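# Find the lighter check weight and set it on red dish

## Task

Four check weights look alike, but one weighs less than the rest. Use the balance to find it: its pointer sits over the white mark when both pans hold equal weight and leans toward the pan that holds less. Leave the light weight lying flat on the red dish, with none of the other three on it. Apart from the weights and the dish, nothing may end up tipped over, and the balance must stay on the piece of furniture it started on.

## Robot and tools

ROBOTS. Three i2rt Big YAM arms, arm1, arm2 and arm3, each with a two-finger gripper and a wrist camera aimed at its fingertips. A hand reaches about 1.0 m from the joint1 axis. Bases in the scene frame (m): arm1 at (-0.017, +1.211, 0.828), turned about 180 degrees so its foot's +x points toward -x; arm2 at (+0.095, -0.011, 0.883), facing +x; arm3 at (-0.083, -1.202, 0.816), facing +x, yawed about 10 degrees. Quaternions as given: arm1 (+0.030, -0.003, -0.002, -1.000), arm2 (+0.025, -0.002, -0.007, +1.000), arm3 (+0.086, +0.005, -0.002, +0.996), all wxyz.

FRAME. One scene frame in metres: origin on the floor, +z up. The hand point lies between the finger pads, about 1 cm short of the tips. The fingers extend along the hand's +z and close along its y axis. Printed hand positions can be off, more when the arm is stretched.

move. Optional keys arm1, arm2, arm3 (one object per arm) and cameras. Each arm object may hold:
- joints: absolute targets by name. joint1_rad -2.879..2.879 (base yaw, positive counter-clockwise from above, 0 along the foot's +x); joint2_rad 0..3.141 (shoulder, 0 = upper arm back and level, positive raises then brings it forward); joint3_rad 0..3.019 (elbow, 0 folded, positive opens); joint4_rad -1.692..1.57 (hand pitch, positive tips fingers up); joint5_rad -1.57..1.57 (sideways, positive to the arm's right); joint6_rad -2.094..2.094 (roll, positive clockwise seen from behind); gripper_m 0..0.093, the fingertip gap in metres. Joints run at full speed unless slowed, so swings can be wide and violent.
- min_time_s: 0.1..8 s, the shortest duration for this arm's joint motions; use it to slow joint moves.
- target: an absolute hand pose, seven numbers [x, y, z, qw, qx, qy, qz], scene frame, metres and unit quaternion. The hand travels a straight line from its hand_target toward it. With target, joints may contain only gripper_m, otherwise the call is refused.
- speed: top speed for target, 0.002..0.5 m/s (default 0.25); rotation is capped at twice that value in rad/s.
All motions in one call start together; hand paths in one call finish together. Paths ignore obstacles and other arms. Each control step clips the path point to within 100 mm and 20 degrees of the measured hand, then solves inverse kinematics, favouring position. Hands lag, stray, and can exceed speed near full stretch. A hand path stops after 10 s; an action stops after 15 s. A stretched fast arm can overshoot by up to about 30 degrees. Very small moves may not begin. An arm left out may still be driving toward its old target. A call with no action returns full state and all images.

cameras (move and wait): list from arm1_cam_wrist, arm2_cam_wrist, arm3_cam_wrist, room_a, room_b, or ["all"]; [] for none. Omitted means all for an empty move, none otherwise. Unknown names void the call. Images are 672x504; calibration (intrinsics, distortion, T_world_to_cam) is supplied per camera, with small errors; fixed cameras are most accurate near image centre.

wait: seconds 0..10; lets the simulation run with no new command and returns the state.

zoom_image: camera name and region [x0, y0, x1, y1] in pixels of that camera's most recent full image (top-left origin), at most 504 by 504.

finished_scene: scene = the number of the scene in progress. Irreversible; the goal must hold with the robots idle. Calls after it in the same reply go to the next scene.

RESULTS. The move line lists arms that were commanded; "as last shown" marks an uncommanded arm whose status reads "not commanded". pictures lists image order. hand is the measured pose, hand_target the pose at the currently held joint targets. Joint velocities are rad/s (gripper m/s) in joint_positions order; "within noise" means at rest. Joint torques (N m, arm joints only, positive toward larger angles) include offsets and noise; joints 3 and 4 wrap at ±28. Statuses: done (hand within 1 cm and 2 degrees; joints within stated tolerances), off_target (resting short, maybe still pushing), time_out (a stop; on_its_own shows the kept target), not_followed / "joint command not followed" / "pose unreachable" (a safety check withholding arm targets; gripper commands still run; a hand target is dropped). If a call is refused or a stop occurs, remaining move, wait and finished_scene calls in that reply are skipped; a merely invalid call does not skip them.

GRIPPER. Free-air readings run up to 0.003 m wider than the real gap. Gripping a hard part, the reading lies about 0.005 m under to 0.002 m over its width. A target just under first-contact reading grips lightly; 0.005 m or more below holds at full force (about 50-64 N per pad), crushing soft items.

HEAT. Holding loads, staying stretched or pushing against the unreachable warms motors, even while you think. MOTOR HOT appears at 85 °C; at 100 °C the arm goes limp and drops things (OVER-TEMPERATURE FAULT, 30-60 s); afterwards resend targets marked limit_stop_at_motor_heat.

AVOID. Robots pressing hard on each other (including one gripper closing on another's fingers) ends the scene; hard collisions may too. The safety check can react late and ignores fingers, housings and cameras. Arms do not stop on contact and keep pushing. Do not knock items off the work area or to the floor, slam into fixed or heavy things, drop or release moving parts, or tip the balance or other fixtures. Loose objects may get nudged occasionally. The simulation keeps running while you think, holding the last command.

Each tool is called after "Request:" in YAML: its name, and indented under it one key for each argument.

## Session

Request:
move:

Scene clock: 0.00 s.
Joint torques (N m): no reading
Heat: arm1: hottest joint2_rad 37 °C; arm2: hottest joint2_rad 31 °C; arm3: hottest joint2_rad 36 °C.
Joint velocities: within noise
arm1.joint_positions: joint1_rad=+0.463 joint2_rad=+0.615 joint3_rad=+1.490 joint4_rad=-1.383 joint5_rad=+0.276 joint6_rad=+0.395 gripper_m=+0.09396
arm1.joint_status: not commanded
arm1.hand: x=-0.2166 y=+1.1519 z=+1.4100 quat_wxyz=(-0.119, -0.855, +0.016, +0.505) (m; scene frame)
arm1.hand_target: x=-0.2136 y=+1.1537 z=+1.4227 quat_wxyz=(-0.125, -0.847, +0.018, +0.516) (m; scene frame)
arm1.hand_status: not commanded
arm2.joint_positions: joint1_rad=+0.482 joint2_rad=+0.585 joint3_rad=+1.357 joint4_rad=-1.462 joint5_rad=+0.227 joint6_rad=+0.023 gripper_m=+0.09396
arm2.joint_status: not commanded
arm2.hand: x=-0.1095 y=-0.0683 z=+1.3892 quat_wxyz=(-0.010, +0.891, +0.138, -0.433) (m; scene frame)
arm2.hand_target: x=-0.1075 y=-0.0675 z=+1.3999 quat_wxyz=(-0.007, +0.886, +0.136, -0.444) (m; scene frame)
arm2.hand_status: not commanded
arm3.joint_positions: joint1_rad=-0.065 joint2_rad=+0.649 joint3_rad=+1.390 joint4_rad=-1.161 joint5_rad=-0.034 joint6_rad=-0.702 gripper_m=+0.09396
arm3.joint_status: not commanded
arm3.hand: x=-0.3410 y=-1.1470 z=+1.3892 quat_wxyz=(-0.236, +0.811, +0.203, -0.495) (m; scene frame)
arm3.hand_target: x=-0.3379 y=-1.1478 z=+1.4003 quat_wxyz=(-0.241, +0.805, +0.201, -0.504) (m; scene frame)
arm3.hand_status: not commanded
pictures: arm1_cam_wrist, arm2_cam_wrist, arm3_cam_wrist, room_a, room_b

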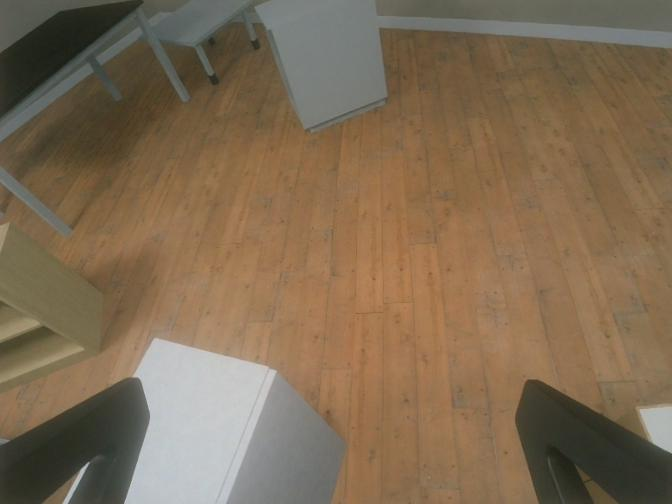

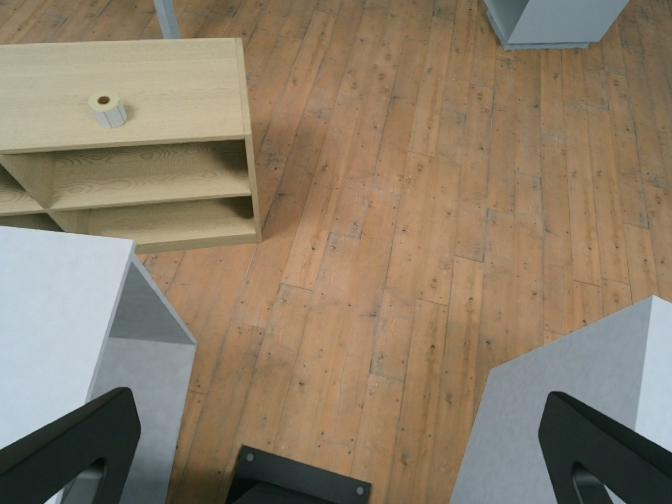

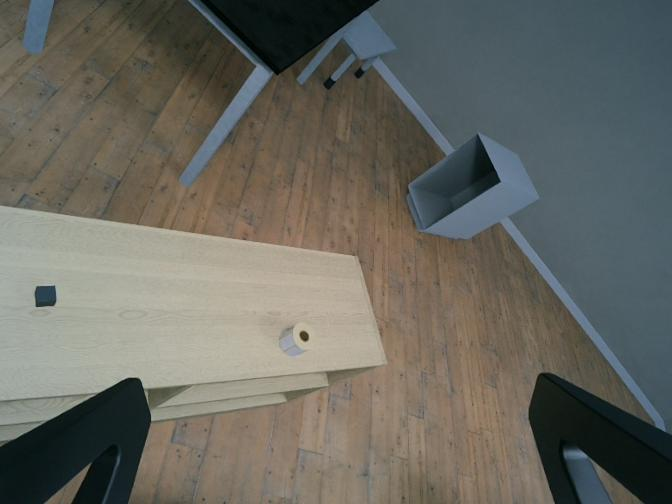

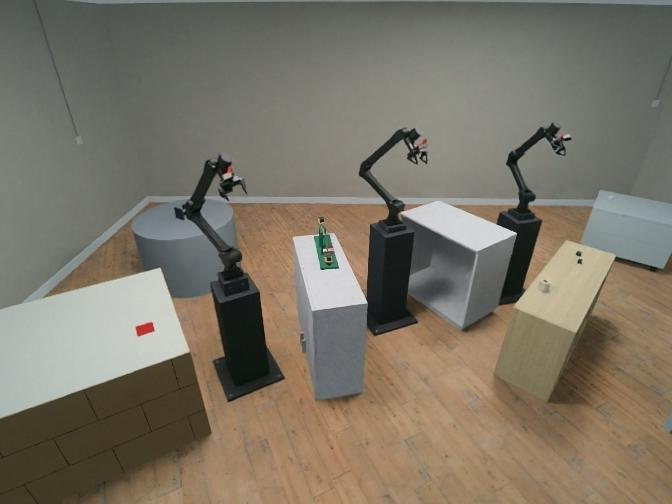

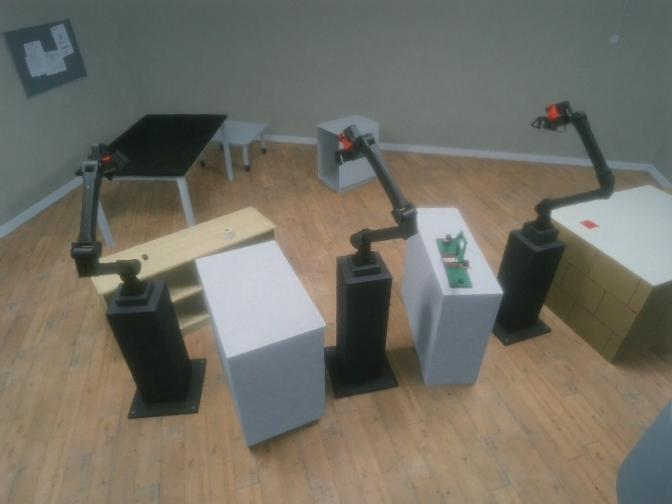

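Request:
zoom_image:
  camera: "room_a"
  region: [280, 200, 380, 300]

Request:
zoom_image:
  camera: "room_b"
  region: [400, 200, 520, 320]

Request:
zoom_image:
  camera: "room_a"
  region: [500, 220, 640, 360]

Request:
zoom_image:
  camera: "room_b"
  region: [80, 180, 330, 430]

Request:
zoom_image:
  camera: "room_b"
  region: [550, 170, 670, 290]

Scaled by 5.040 from the camera's image (finer frame: 960x720).

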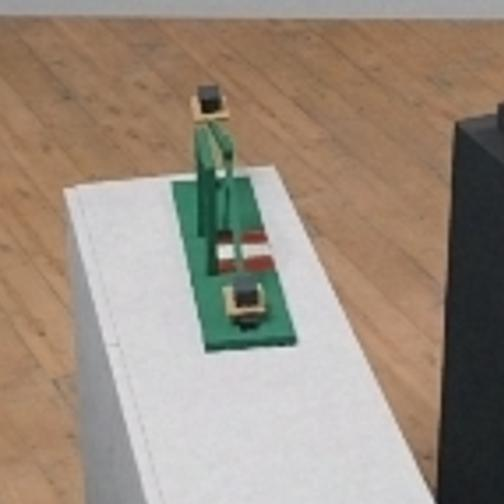

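Scaled by 4.200 from the camera's image (finer frame: 960x720).

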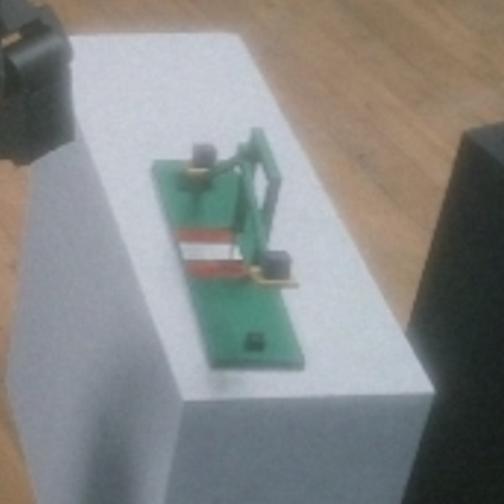

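Scaled by 3.600 from the camera's image (finer frame: 960x720).

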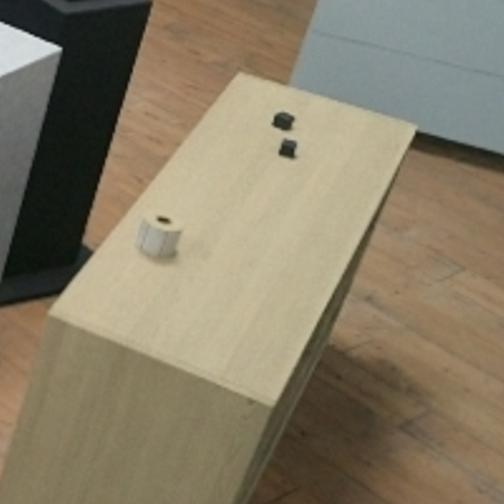

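Scaled by 2.016 from the camera's image (finer frame: 960x720).

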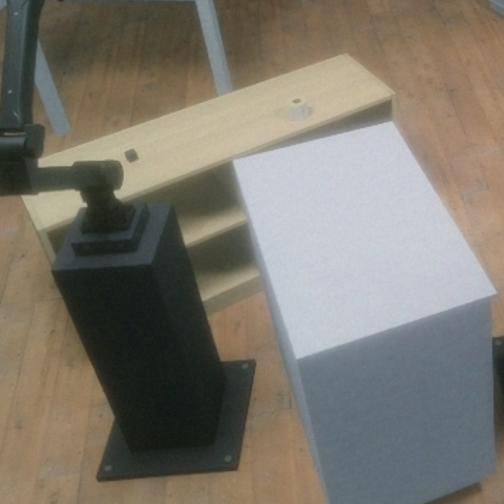

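Scaled by 4.200 from the camera's image (finer frame: 960x720).

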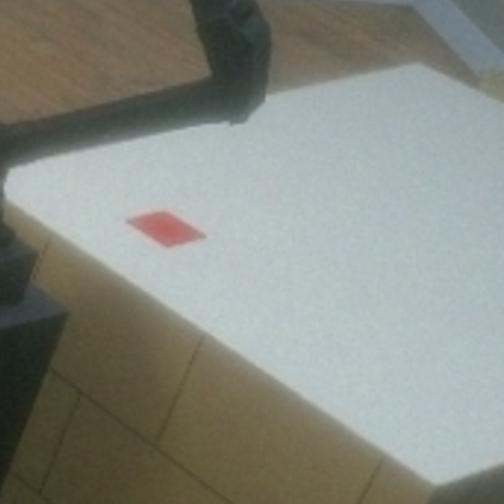

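Request:
move:
  arm1: {"joints":{"joint1_rad":1.83,"joint2_rad":1.2,"joint3_rad":1.6,"joint4_rad":-1.5,"joint5_rad":0,"joint6_rad":0}}
  cameras: ["arm1_cam_wrist"]

Request:
zoom_image:
  camera: "arm1_cam_wrist"
  region: [100, 0, 600, 400]

Scene clock: 5.17 s.
Joint torques (N m): arm1=[0.85 -6.95 12.77 0.95 0.09 -0.22] | arm2=[1.38 2.08 10.8 1.94 0.1 0.11] | arm3=[-1.08 0.44 8.65 2.06 0.01 0.01]
Heat: arm1: hottest joint2_rad 37 °C; arm2: hottest joint2_rad 31 °C; arm3: hottest joint2_rad 36 °C.
move: arm1 done
Joint velocities: within noise
arm1.joint_positions: joint1_rad=+1.817 joint2_rad=+1.214 joint3_rad=+1.566 joint4_rad=-1.493 joint5_rad=+0.000 joint6_rad=+0.012 gripper_m=+0.09397
arm1.joint_status: all done
arm1.hand: x=+0.1112 y=+0.8178 z=+1.2450 quat_wxyz=(-0.172, -0.581, -0.785, +0.129)
arm1.hand_target: x=+0.1151 y=+0.8221 z=+1.2651 quat_wxyz=(-0.188, -0.568, -0.789, +0.140)
arm1.hand_status: not commanded
arm2, arm3: as last shown
arm1_cam_wrist: T_world_to_cam=[[-0.95509, -0.29597, 0.01428, 0.32942], [-0.29585, 0.95518, 0.00979, -0.721], [-0.01654, 0.00512, -0.99985, 1.33296]] pos_world=[0.12337, 0.77936, 1.33511]

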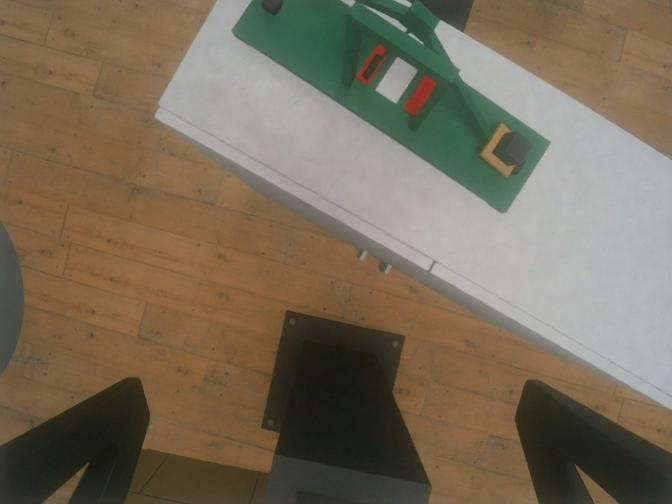

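Scaled by 1.008 from the camera's image (finer frame: 960x720).

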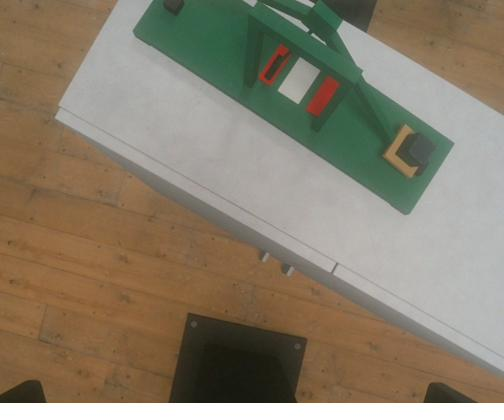

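Request:
move:
  arm1: {"joints":{"joint1_rad":2.02,"joint2_rad":1.8,"joint3_rad":1.95,"joint4_rad":-1.15,"joint5_rad":0,"joint6_rad":0}}
  cameras: ["arm1_cam_wrist"]

Request:
zoom_image:
  camera: "arm1_cam_wrist"
  region: [200, 50, 500, 350]

Scene clock: 7.63 s.
Joint torques (N m): arm1=[0.09 -15.97 14.56 1.66 0.1 -0.19] | arm2=[1.55 2.08 10.77 1.92 0.07 0.09] | arm3=[-1.08 0.56 8.65 2.07 0 0.01]
Heat: arm1: hottest joint2_rad 37 °C; arm2: hottest joint2_rad 31 °C; arm3: hottest joint2_rad 36 °C.
move: arm1 done
Joint velocities: within noise
arm1.joint_positions: joint1_rad=+2.017 joint2_rad=+1.823 joint3_rad=+1.900 joint4_rad=-1.164 joint5_rad=-0.001 joint6_rad=+0.012 gripper_m=+0.09397
arm1.joint_status: all done
arm1.hand: x=+0.3141 y=+0.6196 z=+1.1189 quat_wxyz=(-0.206, -0.497, -0.834, +0.124)
arm1.hand_target: x=+0.3199 y=+0.6145 z=+1.1613 quat_wxyz=(-0.242, -0.484, -0.828, +0.146)
arm1.hand_status: not commanded
arm2, arm3: as last shown
arm1_cam_wrist: T_world_to_cam=[[-0.87754, -0.4793, 0.01405, 0.55596], [-0.47944, 0.87659, -0.04156, -0.30665], [0.00761, -0.0432, -0.99904, 1.2328]] pos_world=[0.33148, 0.58854, 1.21106]

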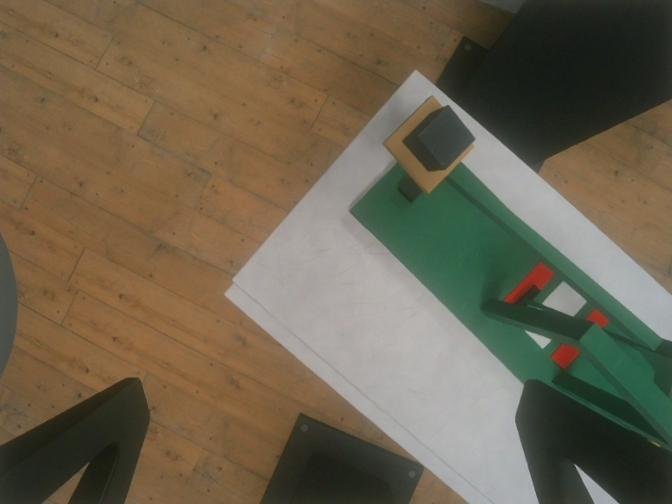

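Scaled by 1.680 from the camera's image (finer frame: 960x720).

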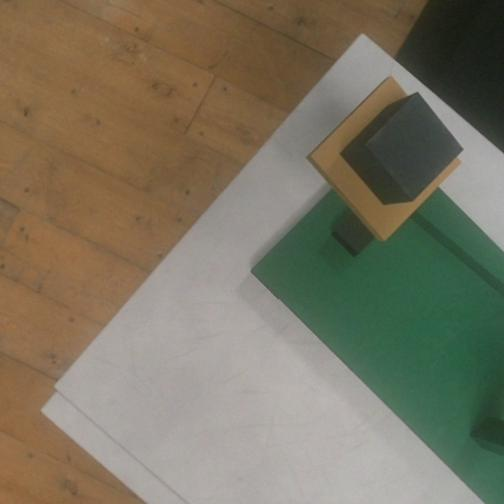

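Request:
move:
  arm1: {"target":[0.28,0.472,1.08,0.129,0.12,0.984,-0.016]}
  cameras: ["arm1_cam_wrist"]

Request:
zoom_image:
  camera: "arm1_cam_wrist"
  region: [150, 100, 550, 500]

Scene clock: 11.87 s.
Joint torques (N m): arm1=[-1.67 -19.14 14.17 1.02 0.01 -0.25] | arm2=[1.55 2.2 10.77 1.85 0.09 0.1] | arm3=[-1.14 0.38 8.65 2.04 0 0]
Heat: arm1: hottest joint2_rad 38 °C; arm2: hottest joint2_rad 31 °C; arm3: hottest joint2_rad 36 °C.
move: arm1 off_target
Joint velocities: within noise
arm1.joint_positions: joint1_rad=+1.848 joint2_rad=+2.471 joint3_rad=+2.875 joint4_rad=-1.652 joint5_rad=-0.236 joint6_rad=-0.913 gripper_m=+0.09398
arm1.joint_status: not commanded
arm1.hand: x=+0.2846 y=+0.4816 z=+1.0619 quat_wxyz=(-0.175, -0.137, -0.971, +0.087)
arm1.hand_target: x=+0.2792 y=+0.4740 z=+1.0793 quat_wxyz=(-0.184, -0.131, -0.968, +0.111)
arm1.hand_status: off_target (0.021 m and 10.1 deg from the pose sent, 0.156 m and 49.2 deg at the start; a joint's target at an end of its range on 29 of 82 steps)
arm2, arm3: as last shown
arm1_cam_wrist: T_world_to_cam=[[-0.29131, -0.94731, 0.1332, 0.39664], [-0.951, 0.30186, 0.0669, 0.09368], [-0.10358, -0.10719, -0.98883, 1.22168]] pos_world=[0.33117, 0.47841, 1.14893]

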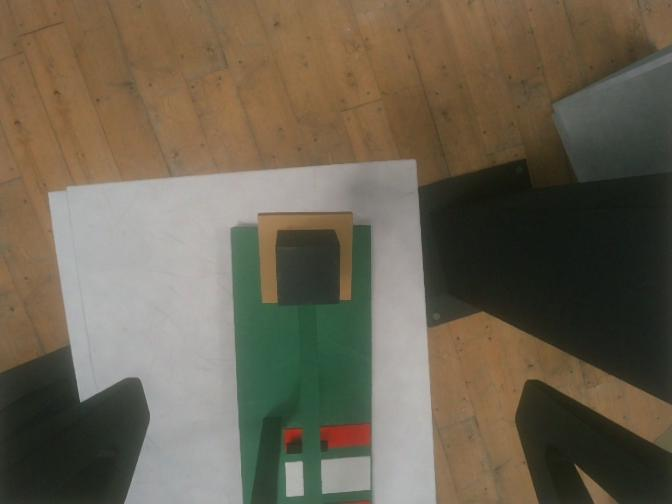

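Scaled by 1.260 from the camera's image (finer frame: 960x720).

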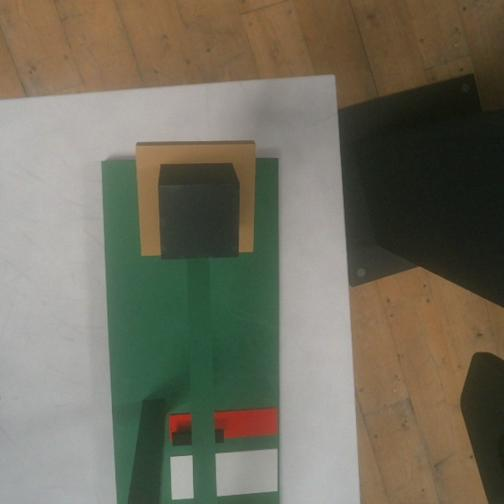

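Request:
move:
  arm1: {"target":[0.304,0.466,0.960,0.129,0.12,0.984,-0.016],"speed":0.12}
  cameras: ["arm1_cam_wrist","room_a"]

Request:
zoom_image:
  camera: "room_a"
  region: [280, 180, 380, 280]

Request:
zoom_image:
  camera: "arm1_cam_wrist"
  region: [150, 100, 550, 500]

Scene clock: 14.33 s.
Joint torques (N m): arm1=[0.15 -19.31 14.02 1.11 -0.03 -0.24] | arm2=[1.55 2.37 10.74 1.98 0.09 0.1] | arm3=[-1.2 0.38 8.65 2.07 0 0]
Heat: arm1: hottest joint3_rad 39 °C; arm2: hottest joint2_rad 31 °C; arm3: hottest joint2_rad 36 °C.
move: arm1 off_target
Joint velocities: within noise
arm1.joint_positions: joint1_rad=+1.856 joint2_rad=+2.622 joint3_rad=+2.878 joint4_rad=-1.640 joint5_rad=-0.225 joint6_rad=-0.919 gripper_m=+0.09398
arm1.joint_status: not commanded
arm1.hand: x=+0.2910 y=+0.4732 z=+0.9471 quat_wxyz=(-0.140, -0.140, -0.980, +0.031)
arm1.hand_target: x=+0.3033 y=+0.4681 z=+0.9597 quat_wxyz=(-0.151, -0.124, -0.979, +0.054)
arm1.hand_status: off_target (0.020 m and 3.2 deg from the pose sent, 0.105 m and 10.1 deg at the start; a joint's target at an end of its range on 37 of 49 steps)
arm2, arm3: as last shown
arm1_cam_wrist: T_world_to_cam=[[-0.27758, -0.96014, 0.03283, 0.50309], [-0.94748, 0.27925, 0.15591, 0.03534], [-0.15886, 0.01217, -0.98723, 1.066]] pos_world=[0.34247, 0.4602, 1.03036]

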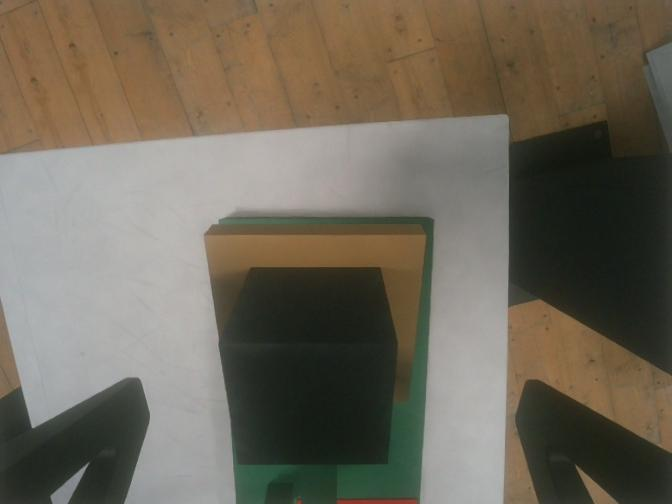

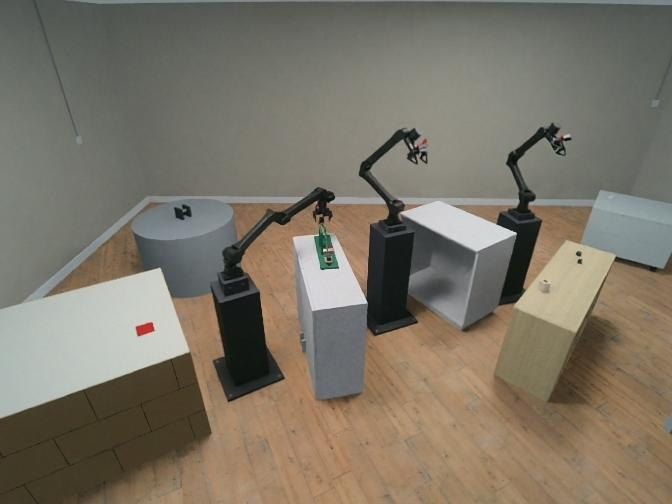

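Scaled by 5.040 from the camera's image (finer frame: 960x720).

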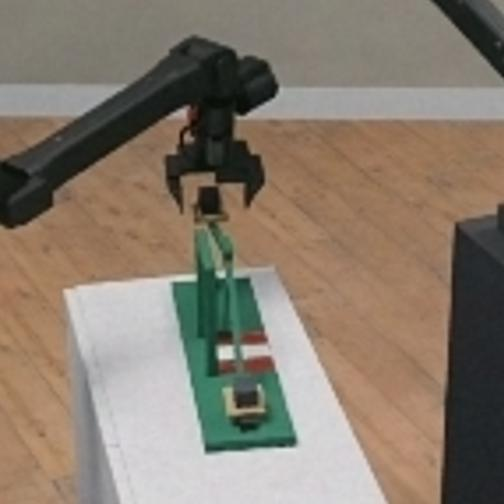

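Scaled by 1.260 from the camera's image (finer frame: 960x720).

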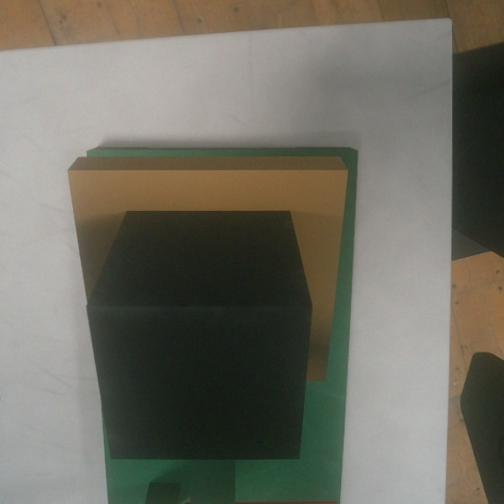

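Request:
move:
  arm1: {"target":[0.321,0.467,0.960,0.151,0.124,0.979,-0.054],"speed":0.1}
  cameras: ["arm1_cam_wrist"]

Scene clock: 15.90 s.
Joint torques (N m): arm1=[0.15 -19.25 14.12 1.13 -0.02 -0.01] | arm2=[1.38 2.43 10.77 1.92 0.08 0.1] | arm3=[-1.14 0.5 8.62 2.04 0.01 0.01]
Heat: arm1: hottest joint3_rad 40 °C; arm2: hottest joint3_rad 32 °C; arm3: hottest joint2_rad 36 °C.
move: arm1 off_target
Joint velocities: within noise
arm1.joint_positions: joint1_rad=+1.880 joint2_rad=+2.622 joint3_rad=+2.878 joint4_rad=-1.613 joint5_rad=-0.221 joint6_rad=-0.918 gripper_m=+0.09398
arm1.joint_status: not commanded
arm1.hand: x=+0.3106 y=+0.4748 z=+0.9481 quat_wxyz=(-0.145, -0.127, -0.980, +0.042)
arm1.hand_target: x=+0.3205 y=+0.4687 z=+0.9598 quat_wxyz=(-0.156, -0.125, -0.978, +0.062)
arm1.hand_status: off_target (0.018 m and 1.6 deg from the pose sent, 0.033 m and 3.5 deg at the start; a joint's target at an end of its range on 27 of 34 steps)
arm2, arm3: as last shown
arm1_cam_wrist: T_world_to_cam=[[-0.25526, -0.96523, 0.05635, 0.48313], [-0.95467, 0.26084, 0.14339, 0.07619], [-0.1531, -0.01719, -0.98806, 1.08304]] pos_world=[0.36187, 0.46507, 1.03197]

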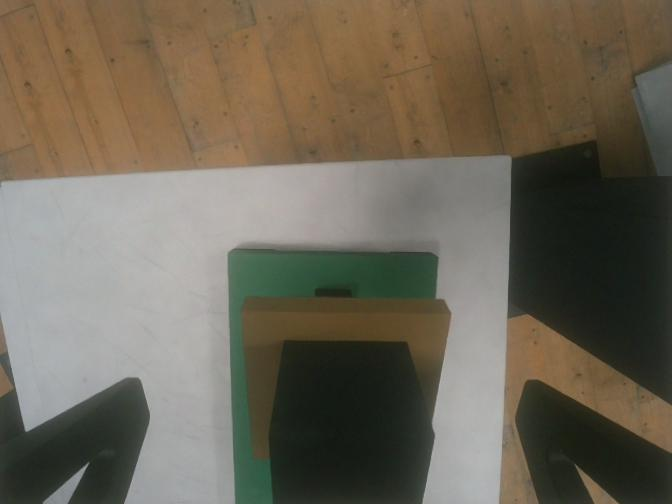

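Request:
move:
  arm1: {"joints":{"gripper_m":0.025}}

Request:
move:
  arm1: {"target":[0.30,0.475,1.12,0.151,0.124,0.979,-0.054],"speed":0.2}
  cameras: ["arm1_cam_wrist","room_a"]

Request:
zoom_image:
  camera: "room_a"
  region: [280, 180, 380, 280]

Scene clock: 17.03 s.
Joint torques (N m): arm1=[-0.09 -19.37 13.98 1.2 -0.1 0.02] | arm2=[1.61 2.2 10.81 1.87 0.08 0.11] | arm3=[-1.2 0.38 8.66 2.04 0 0.01]
Heat: arm1: hottest joint3_rad 40 °C; arm2: hottest joint3_rad 32 °C; arm3: hottest joint2_rad 36 °C.
move: arm1 off_target
Joint velocities: within noise
arm1.joint_positions: joint1_rad=+1.880 joint2_rad=+2.622 joint3_rad=+2.878 joint4_rad=-1.610 joint5_rad=-0.219 joint6_rad=-0.918 gripper_m=+0.03031
arm1.joint_status: gripper_m off_target (ended at +0.03034, target +0.02500)
arm1.hand: x=+0.3106 y=+0.4740 z=+0.9482 quat_wxyz=(-0.145, -0.127, -0.980, +0.043)
arm1.hand_target: x=+0.3205 y=+0.4686 z=+0.9598 quat_wxyz=(-0.156, -0.125, -0.978, +0.062)
arm1.hand_status: not commanded
arm2, arm3: as last shown
pictures: none

Scene clock: 18.73 s.
Joint torques (N m): arm1=[-1.79 -21.3 13.91 1.55 -0.21 0.02] | arm2=[1.49 2.26 10.74 1.88 0.09 0.11] | arm3=[-1.14 0.5 8.64 2.04 0 0]
Heat: arm1: hottest joint3_rad 41 °C; arm2: hottest joint3_rad 32 °C; arm3: hottest joint2_rad 36 °C.
move: arm1 off_target
Joint velocities: within noise
arm1.joint_positions: joint1_rad=+1.880 joint2_rad=+2.463 joint3_rad=+2.878 joint4_rad=-1.625 joint5_rad=-0.224 joint6_rad=-0.902 gripper_m=+0.03031
arm1.joint_status: not commanded
arm1.hand: x=+0.3080 y=+0.4855 z=+1.0708 quat_wxyz=(-0.181, -0.125, -0.970, +0.103)
arm1.hand_target: x=+0.2987 y=+0.4791 z=+1.1188 quat_wxyz=(-0.205, -0.132, -0.959, +0.144)
arm1.hand_status: off_target (0.051 m and 6.6 deg from the pose sent, 0.172 m and 1.5 deg at the start; pose on its path clipped on 14 of 51 steps; a joint's target at an end of its range on 49 of 51 steps)
arm2, arm3: as last shown
arm1_cam_wrist: T_world_to_cam=[[-0.27427, -0.9472, 0.1661, 0.3654], [-0.95674, 0.2862, 0.05226, 0.13914], [-0.09704, -0.14458, -0.98472, 1.24502]] pos_world=[0.35416, 0.48629, 1.15803]

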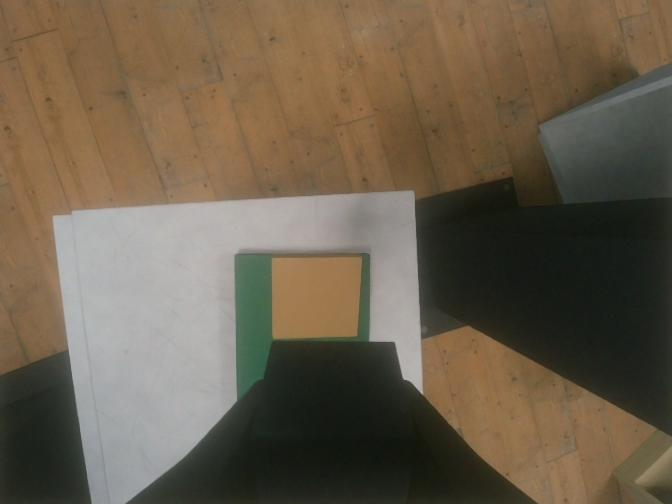

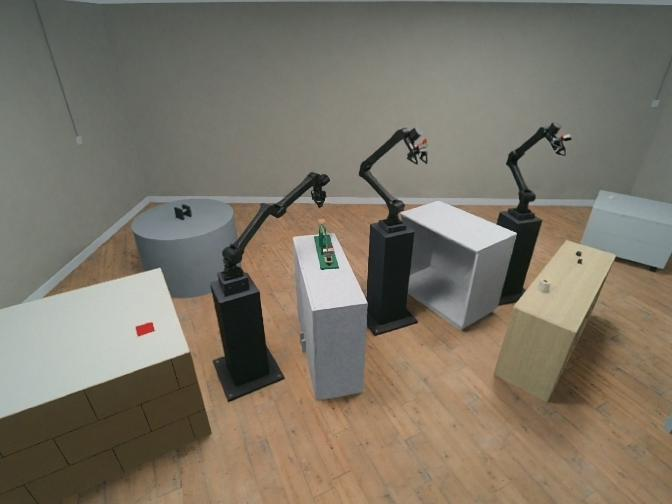

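Scaled by 5.040 from the camera's image (finer frame: 960x720).

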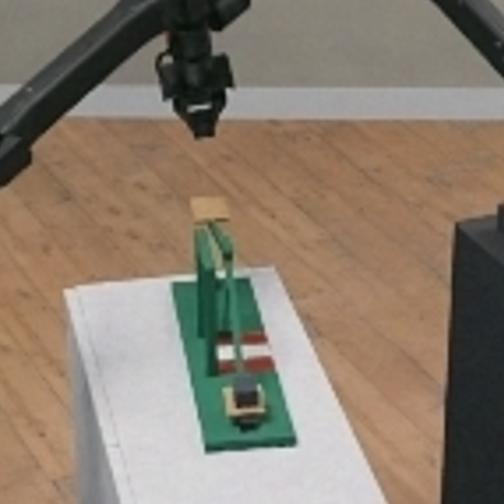

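Request:
move:
  arm1: {"joints":{"joint1_rad":-1.42,"joint2_rad":1.75,"joint3_rad":1.5,"joint4_rad":-1.3,"joint5_rad":0,"joint6_rad":0},"min_time_s":3}
  cameras: ["arm1_cam_wrist","room_b"]

Request:
zoom_image:
  camera: "arm1_cam_wrist"
  region: [100, 0, 600, 500]

Scene clock: 22.93 s.
Joint torques (N m): arm1=[-0.26 -15.5 9.92 0.64 0.07 0.07] | arm2=[1.32 2.26 10.74 1.95 0.09 0.1] | arm3=[-1.08 0.56 8.64 2.07 0.01 0]
Heat: arm1: hottest joint3_rad 41 °C; arm2: hottest joint3_rad 33 °C; arm3: hottest joint2_rad 36 °C.
move: arm1 done
Joint velocities: within noise
arm1.joint_positions: joint1_rad=-1.427 joint2_rad=+1.786 joint3_rad=+1.490 joint4_rad=-1.309 joint5_rad=+0.000 joint6_rad=-0.015 gripper_m=+0.03031
arm1.joint_status: all done
arm1.hand: x=-0.1224 y=+1.7270 z=+0.9531 quat_wxyz=(-0.015, -0.780, +0.625, -0.012)
arm1.hand_target: x=-0.1268 y=+1.7318 z=+0.9752 quat_wxyz=(+0.002, -0.778, +0.629, +0.009)
arm1.hand_status: not commanded
arm2.joint_positions: joint1_rad=+0.482 joint2_rad=+0.585 joint3_rad=+1.357 joint4_rad=-1.462 joint5_rad=+0.227 joint6_rad=+0.023 gripper_m=+0.09396
arm2.joint_status: not commanded
arm2.hand: x=-0.1095 y=-0.0683 z=+1.3892 quat_wxyz=(-0.010, +0.891, +0.138, -0.433)
arm2.hand_target: x=-0.1075 y=-0.0675 z=+1.3999 quat_wxyz=(-0.007, +0.886, +0.136, -0.444)
arm2.hand_status: not commanded
arm3.joint_positions: joint1_rad=-0.065 joint2_rad=+0.649 joint3_rad=+1.390 joint4_rad=-1.161 joint5_rad=-0.034 joint6_rad=-0.702 gripper_m=+0.09396
arm3.joint_status: not commanded
arm3.hand: x=-0.3410 y=-1.1470 z=+1.3892 quat_wxyz=(-0.236, +0.811, +0.203, -0.495)
arm3.hand_target: x=-0.3379 y=-1.1478 z=+1.4003 quat_wxyz=(-0.241, +0.805, +0.201, -0.504)
arm3.hand_status: not commanded
arm1_cam_wrist: T_world_to_cam=[[0.97413, 0.22599, 0.00016, -0.27224], [0.20028, -0.8636, 0.46268, 1.11431], [0.1047, -0.45068, -0.88652, 1.72666]] pos_world=[-0.13875, 1.80202, 1.01519]

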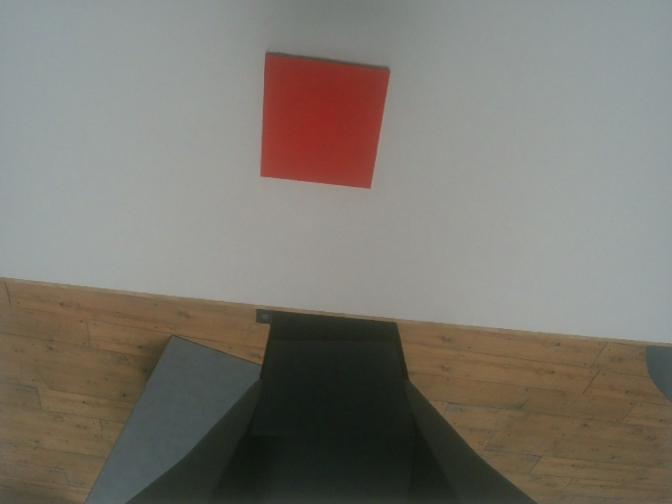

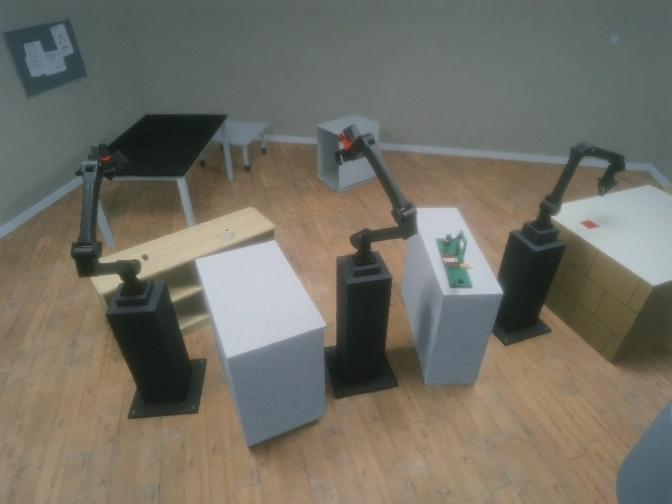

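Scaled by 1.008 from the camera's image (finer frame: 960x720).

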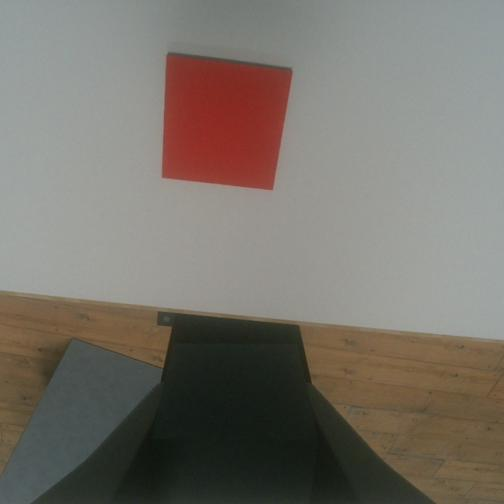

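Request:
move:
  arm1: {"target":[-0.138,1.756,0.79,0,0.78,-0.625,0]}
  cameras: ["arm1_cam_wrist","room_b","room_a"]

Request:
zoom_image:
  camera: "room_b"
  region: [560, 170, 640, 250]

Request:
zoom_image:
  camera: "room_a"
  region: [90, 270, 190, 370]

Scene clock: 24.97 s.
Joint torques (N m): arm1=[0.67 -14.27 9.58 0.72 0.16 0.02] | arm2=[1.49 2.02 10.78 1.89 0.09 0.11] | arm3=[-1.2 0.56 8.66 2.04 0.01 0]
Heat: arm1: hottest joint3_rad 41 °C; arm2: hottest joint3_rad 33 °C; arm3: hottest joint2_rad 36 °C.
move: arm1 off_target
Joint velocities: within noise
arm1.joint_positions: joint1_rad=-1.424 joint2_rad=+2.033 joint3_rad=+1.367 joint4_rad=-0.936 joint5_rad=+0.005 joint6_rad=-0.012 gripper_m=+0.03031
arm1.joint_status: not commanded
arm1.hand: x=-0.1280 y=+1.7436 z=+0.7815 quat_wxyz=(-0.012, -0.780, +0.625, -0.013)
arm1.hand_target: x=-0.1380 y=+1.7555 z=+0.7902 quat_wxyz=(+0.000, -0.780, +0.625, +0.000)
arm1.hand_status: off_target (0.018 m and 2.0 deg from the pose sent, 0.166 m and 2.2 deg at the start)
arm2, arm3: as last shown
pictures: arm1_cam_wrist, room_a, room_b
arm1_cam_wrist: T_world_to_cam=[[0.97391, 0.22687, 0.00525, -0.27598], [0.19905, -0.86513, 0.46035, 1.21359], [0.10898, -0.4473, -0.88772, 1.57811]] pos_world=[-0.14476, 1.81842, 0.84369]

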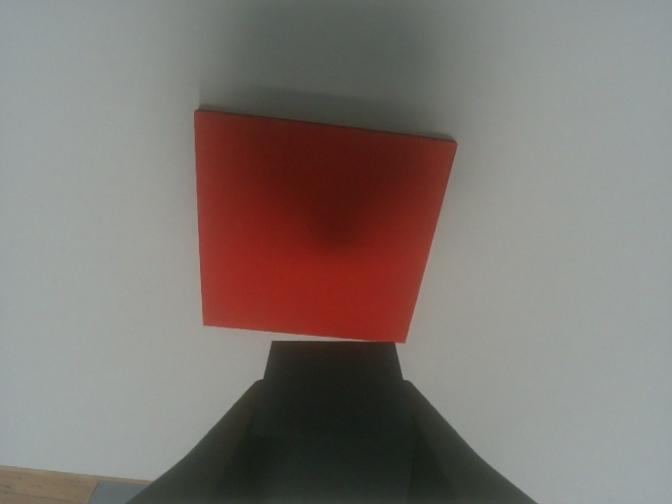

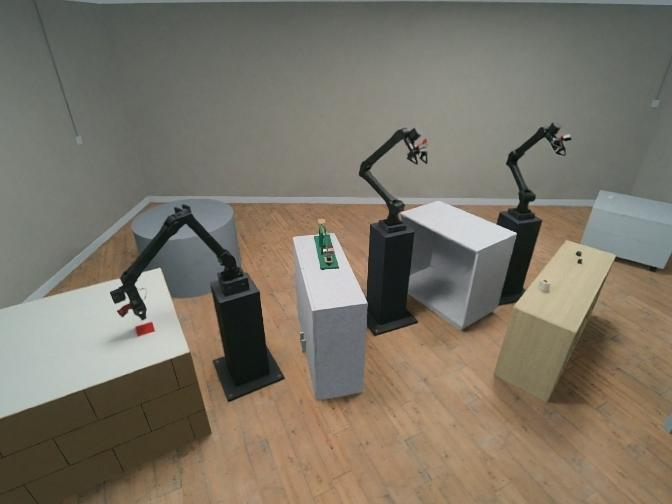

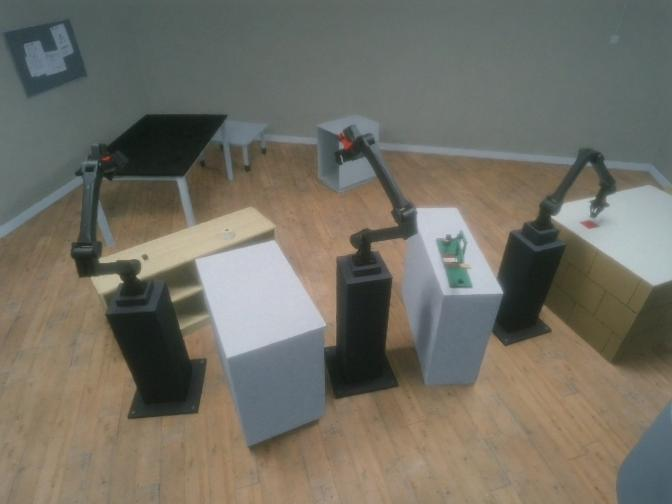

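Scaled by 6.300 from the camera's image (finer frame: 960x720).

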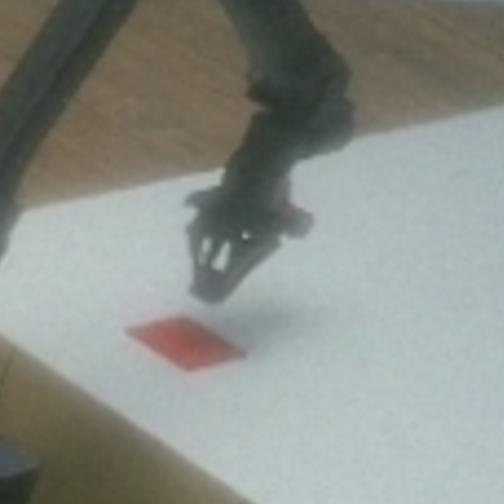

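Scaled by 5.040 from the camera's image (finer frame: 960x720).

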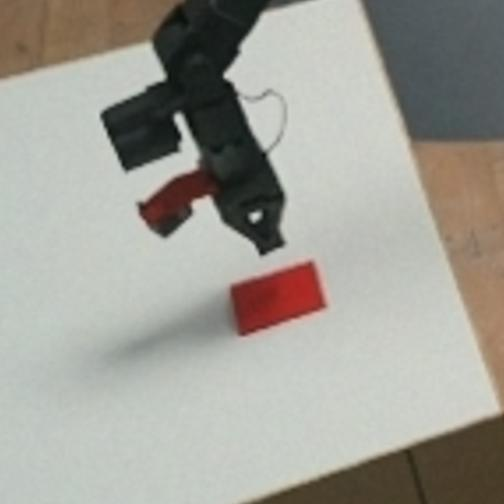

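Request:
move:
  arm1: {"target":[-0.148,1.761,0.739,-0.012,0.78,-0.625,-0.013],"speed":0.1}
  cameras: ["arm1_cam_wrist","room_b","room_a"]

Request:
zoom_image:
  camera: "room_b"
  region: [560, 170, 640, 250]

Request:
zoom_image:
  camera: "room_a"
  region: [110, 290, 180, 360]

Scene clock: 26.77 s.
Joint torques (N m): arm1=[0.79 -14.45 8.1 0.69 0.16 0.06] | arm2=[1.44 2.2 10.73 1.89 0.1 0.11] | arm3=[-1.14 0.44 8.64 2.07 0 0]
Heat: arm1: hottest joint3_rad 41 °C; arm2: hottest joint3_rad 33 °C; arm3: hottest joint2_rad 36 °C.
move: arm1 off_target
Joint velocities: within noise
arm1.joint_positions: joint1_rad=-1.408 joint2_rad=+2.111 joint3_rad=+1.354 joint4_rad=-0.796 joint5_rad=+0.008 joint6_rad=+0.003 gripper_m=+0.03031
arm1.joint_status: not commanded
arm1.hand: x=-0.1394 y=+1.7543 z=+0.7363 quat_wxyz=(+0.005, -0.781, +0.625, +0.006)
arm1.hand_target: x=-0.1480 y=+1.7609 z=+0.7391 quat_wxyz=(+0.012, -0.780, +0.625, +0.013)
arm1.hand_status: off_target (0.011 m and 1.2 deg from the pose sent, 0.050 m and 4.1 deg at the start)
arm2, arm3: as last shown
pictures: arm1_cam_wrist, room_a, room_b
arm1_cam_wrist: T_world_to_cam=[[0.97379, 0.22729, 0.00904, -0.27071], [0.2031, -0.88667, 0.4154, 1.31733], [0.10243, -0.40267, -0.90959, 1.48104]] pos_world=[-0.15565, 1.82595, 0.80238]

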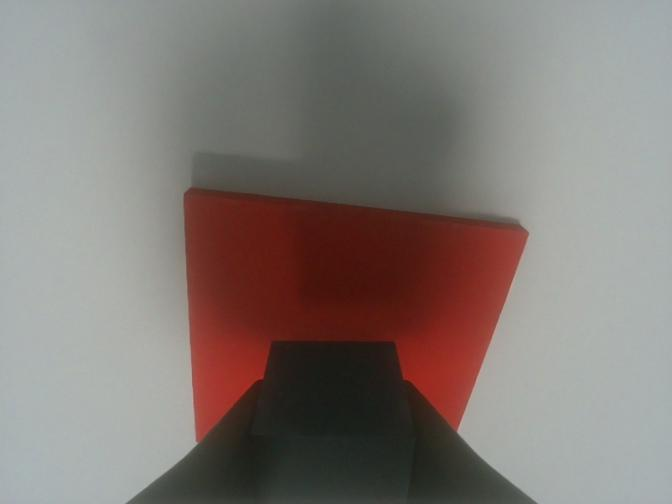

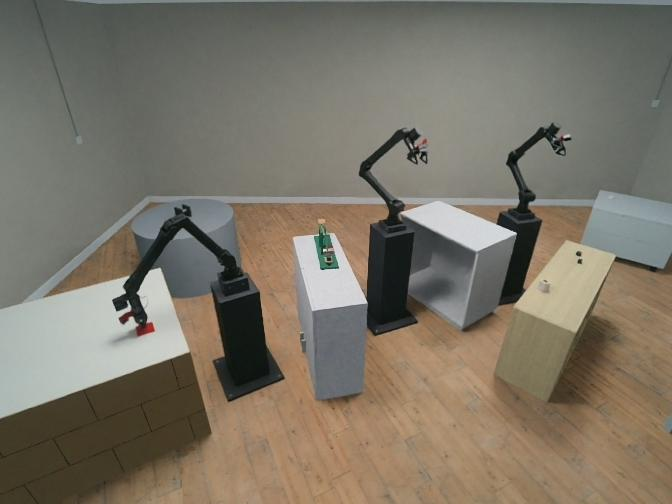

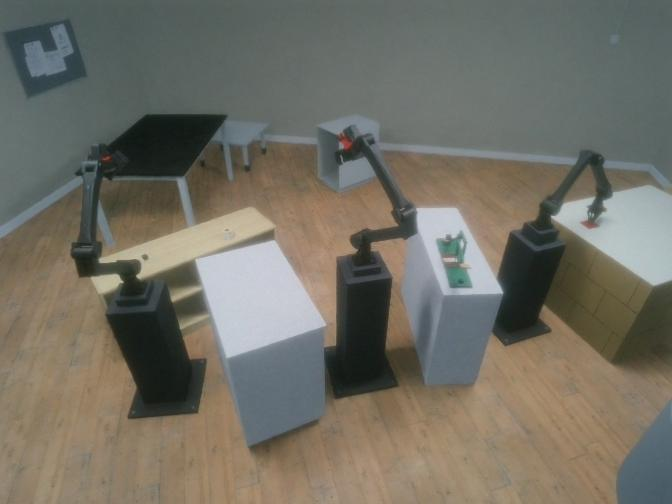

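Scaled by 6.300 from the camera's image (finer frame: 960x720).

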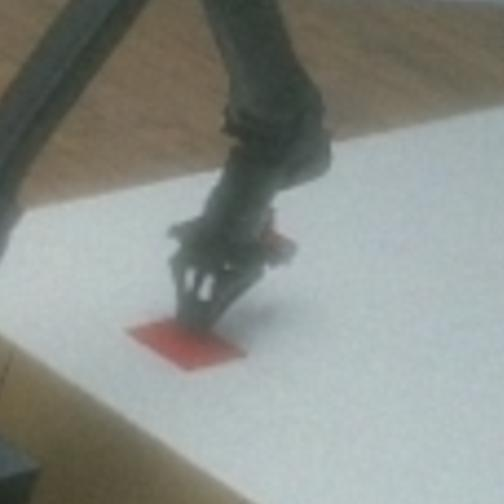

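Scaled by 7.200 from the camera's image (finer frame: 960x720).

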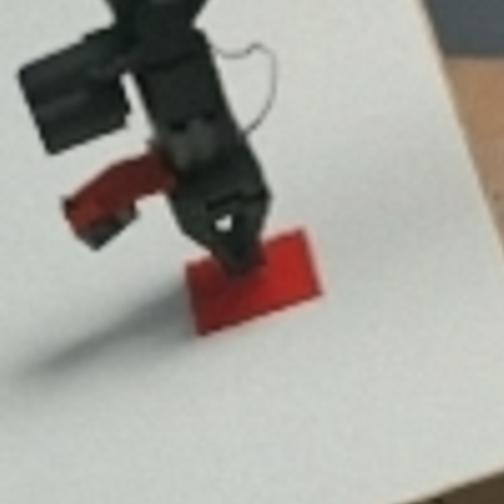

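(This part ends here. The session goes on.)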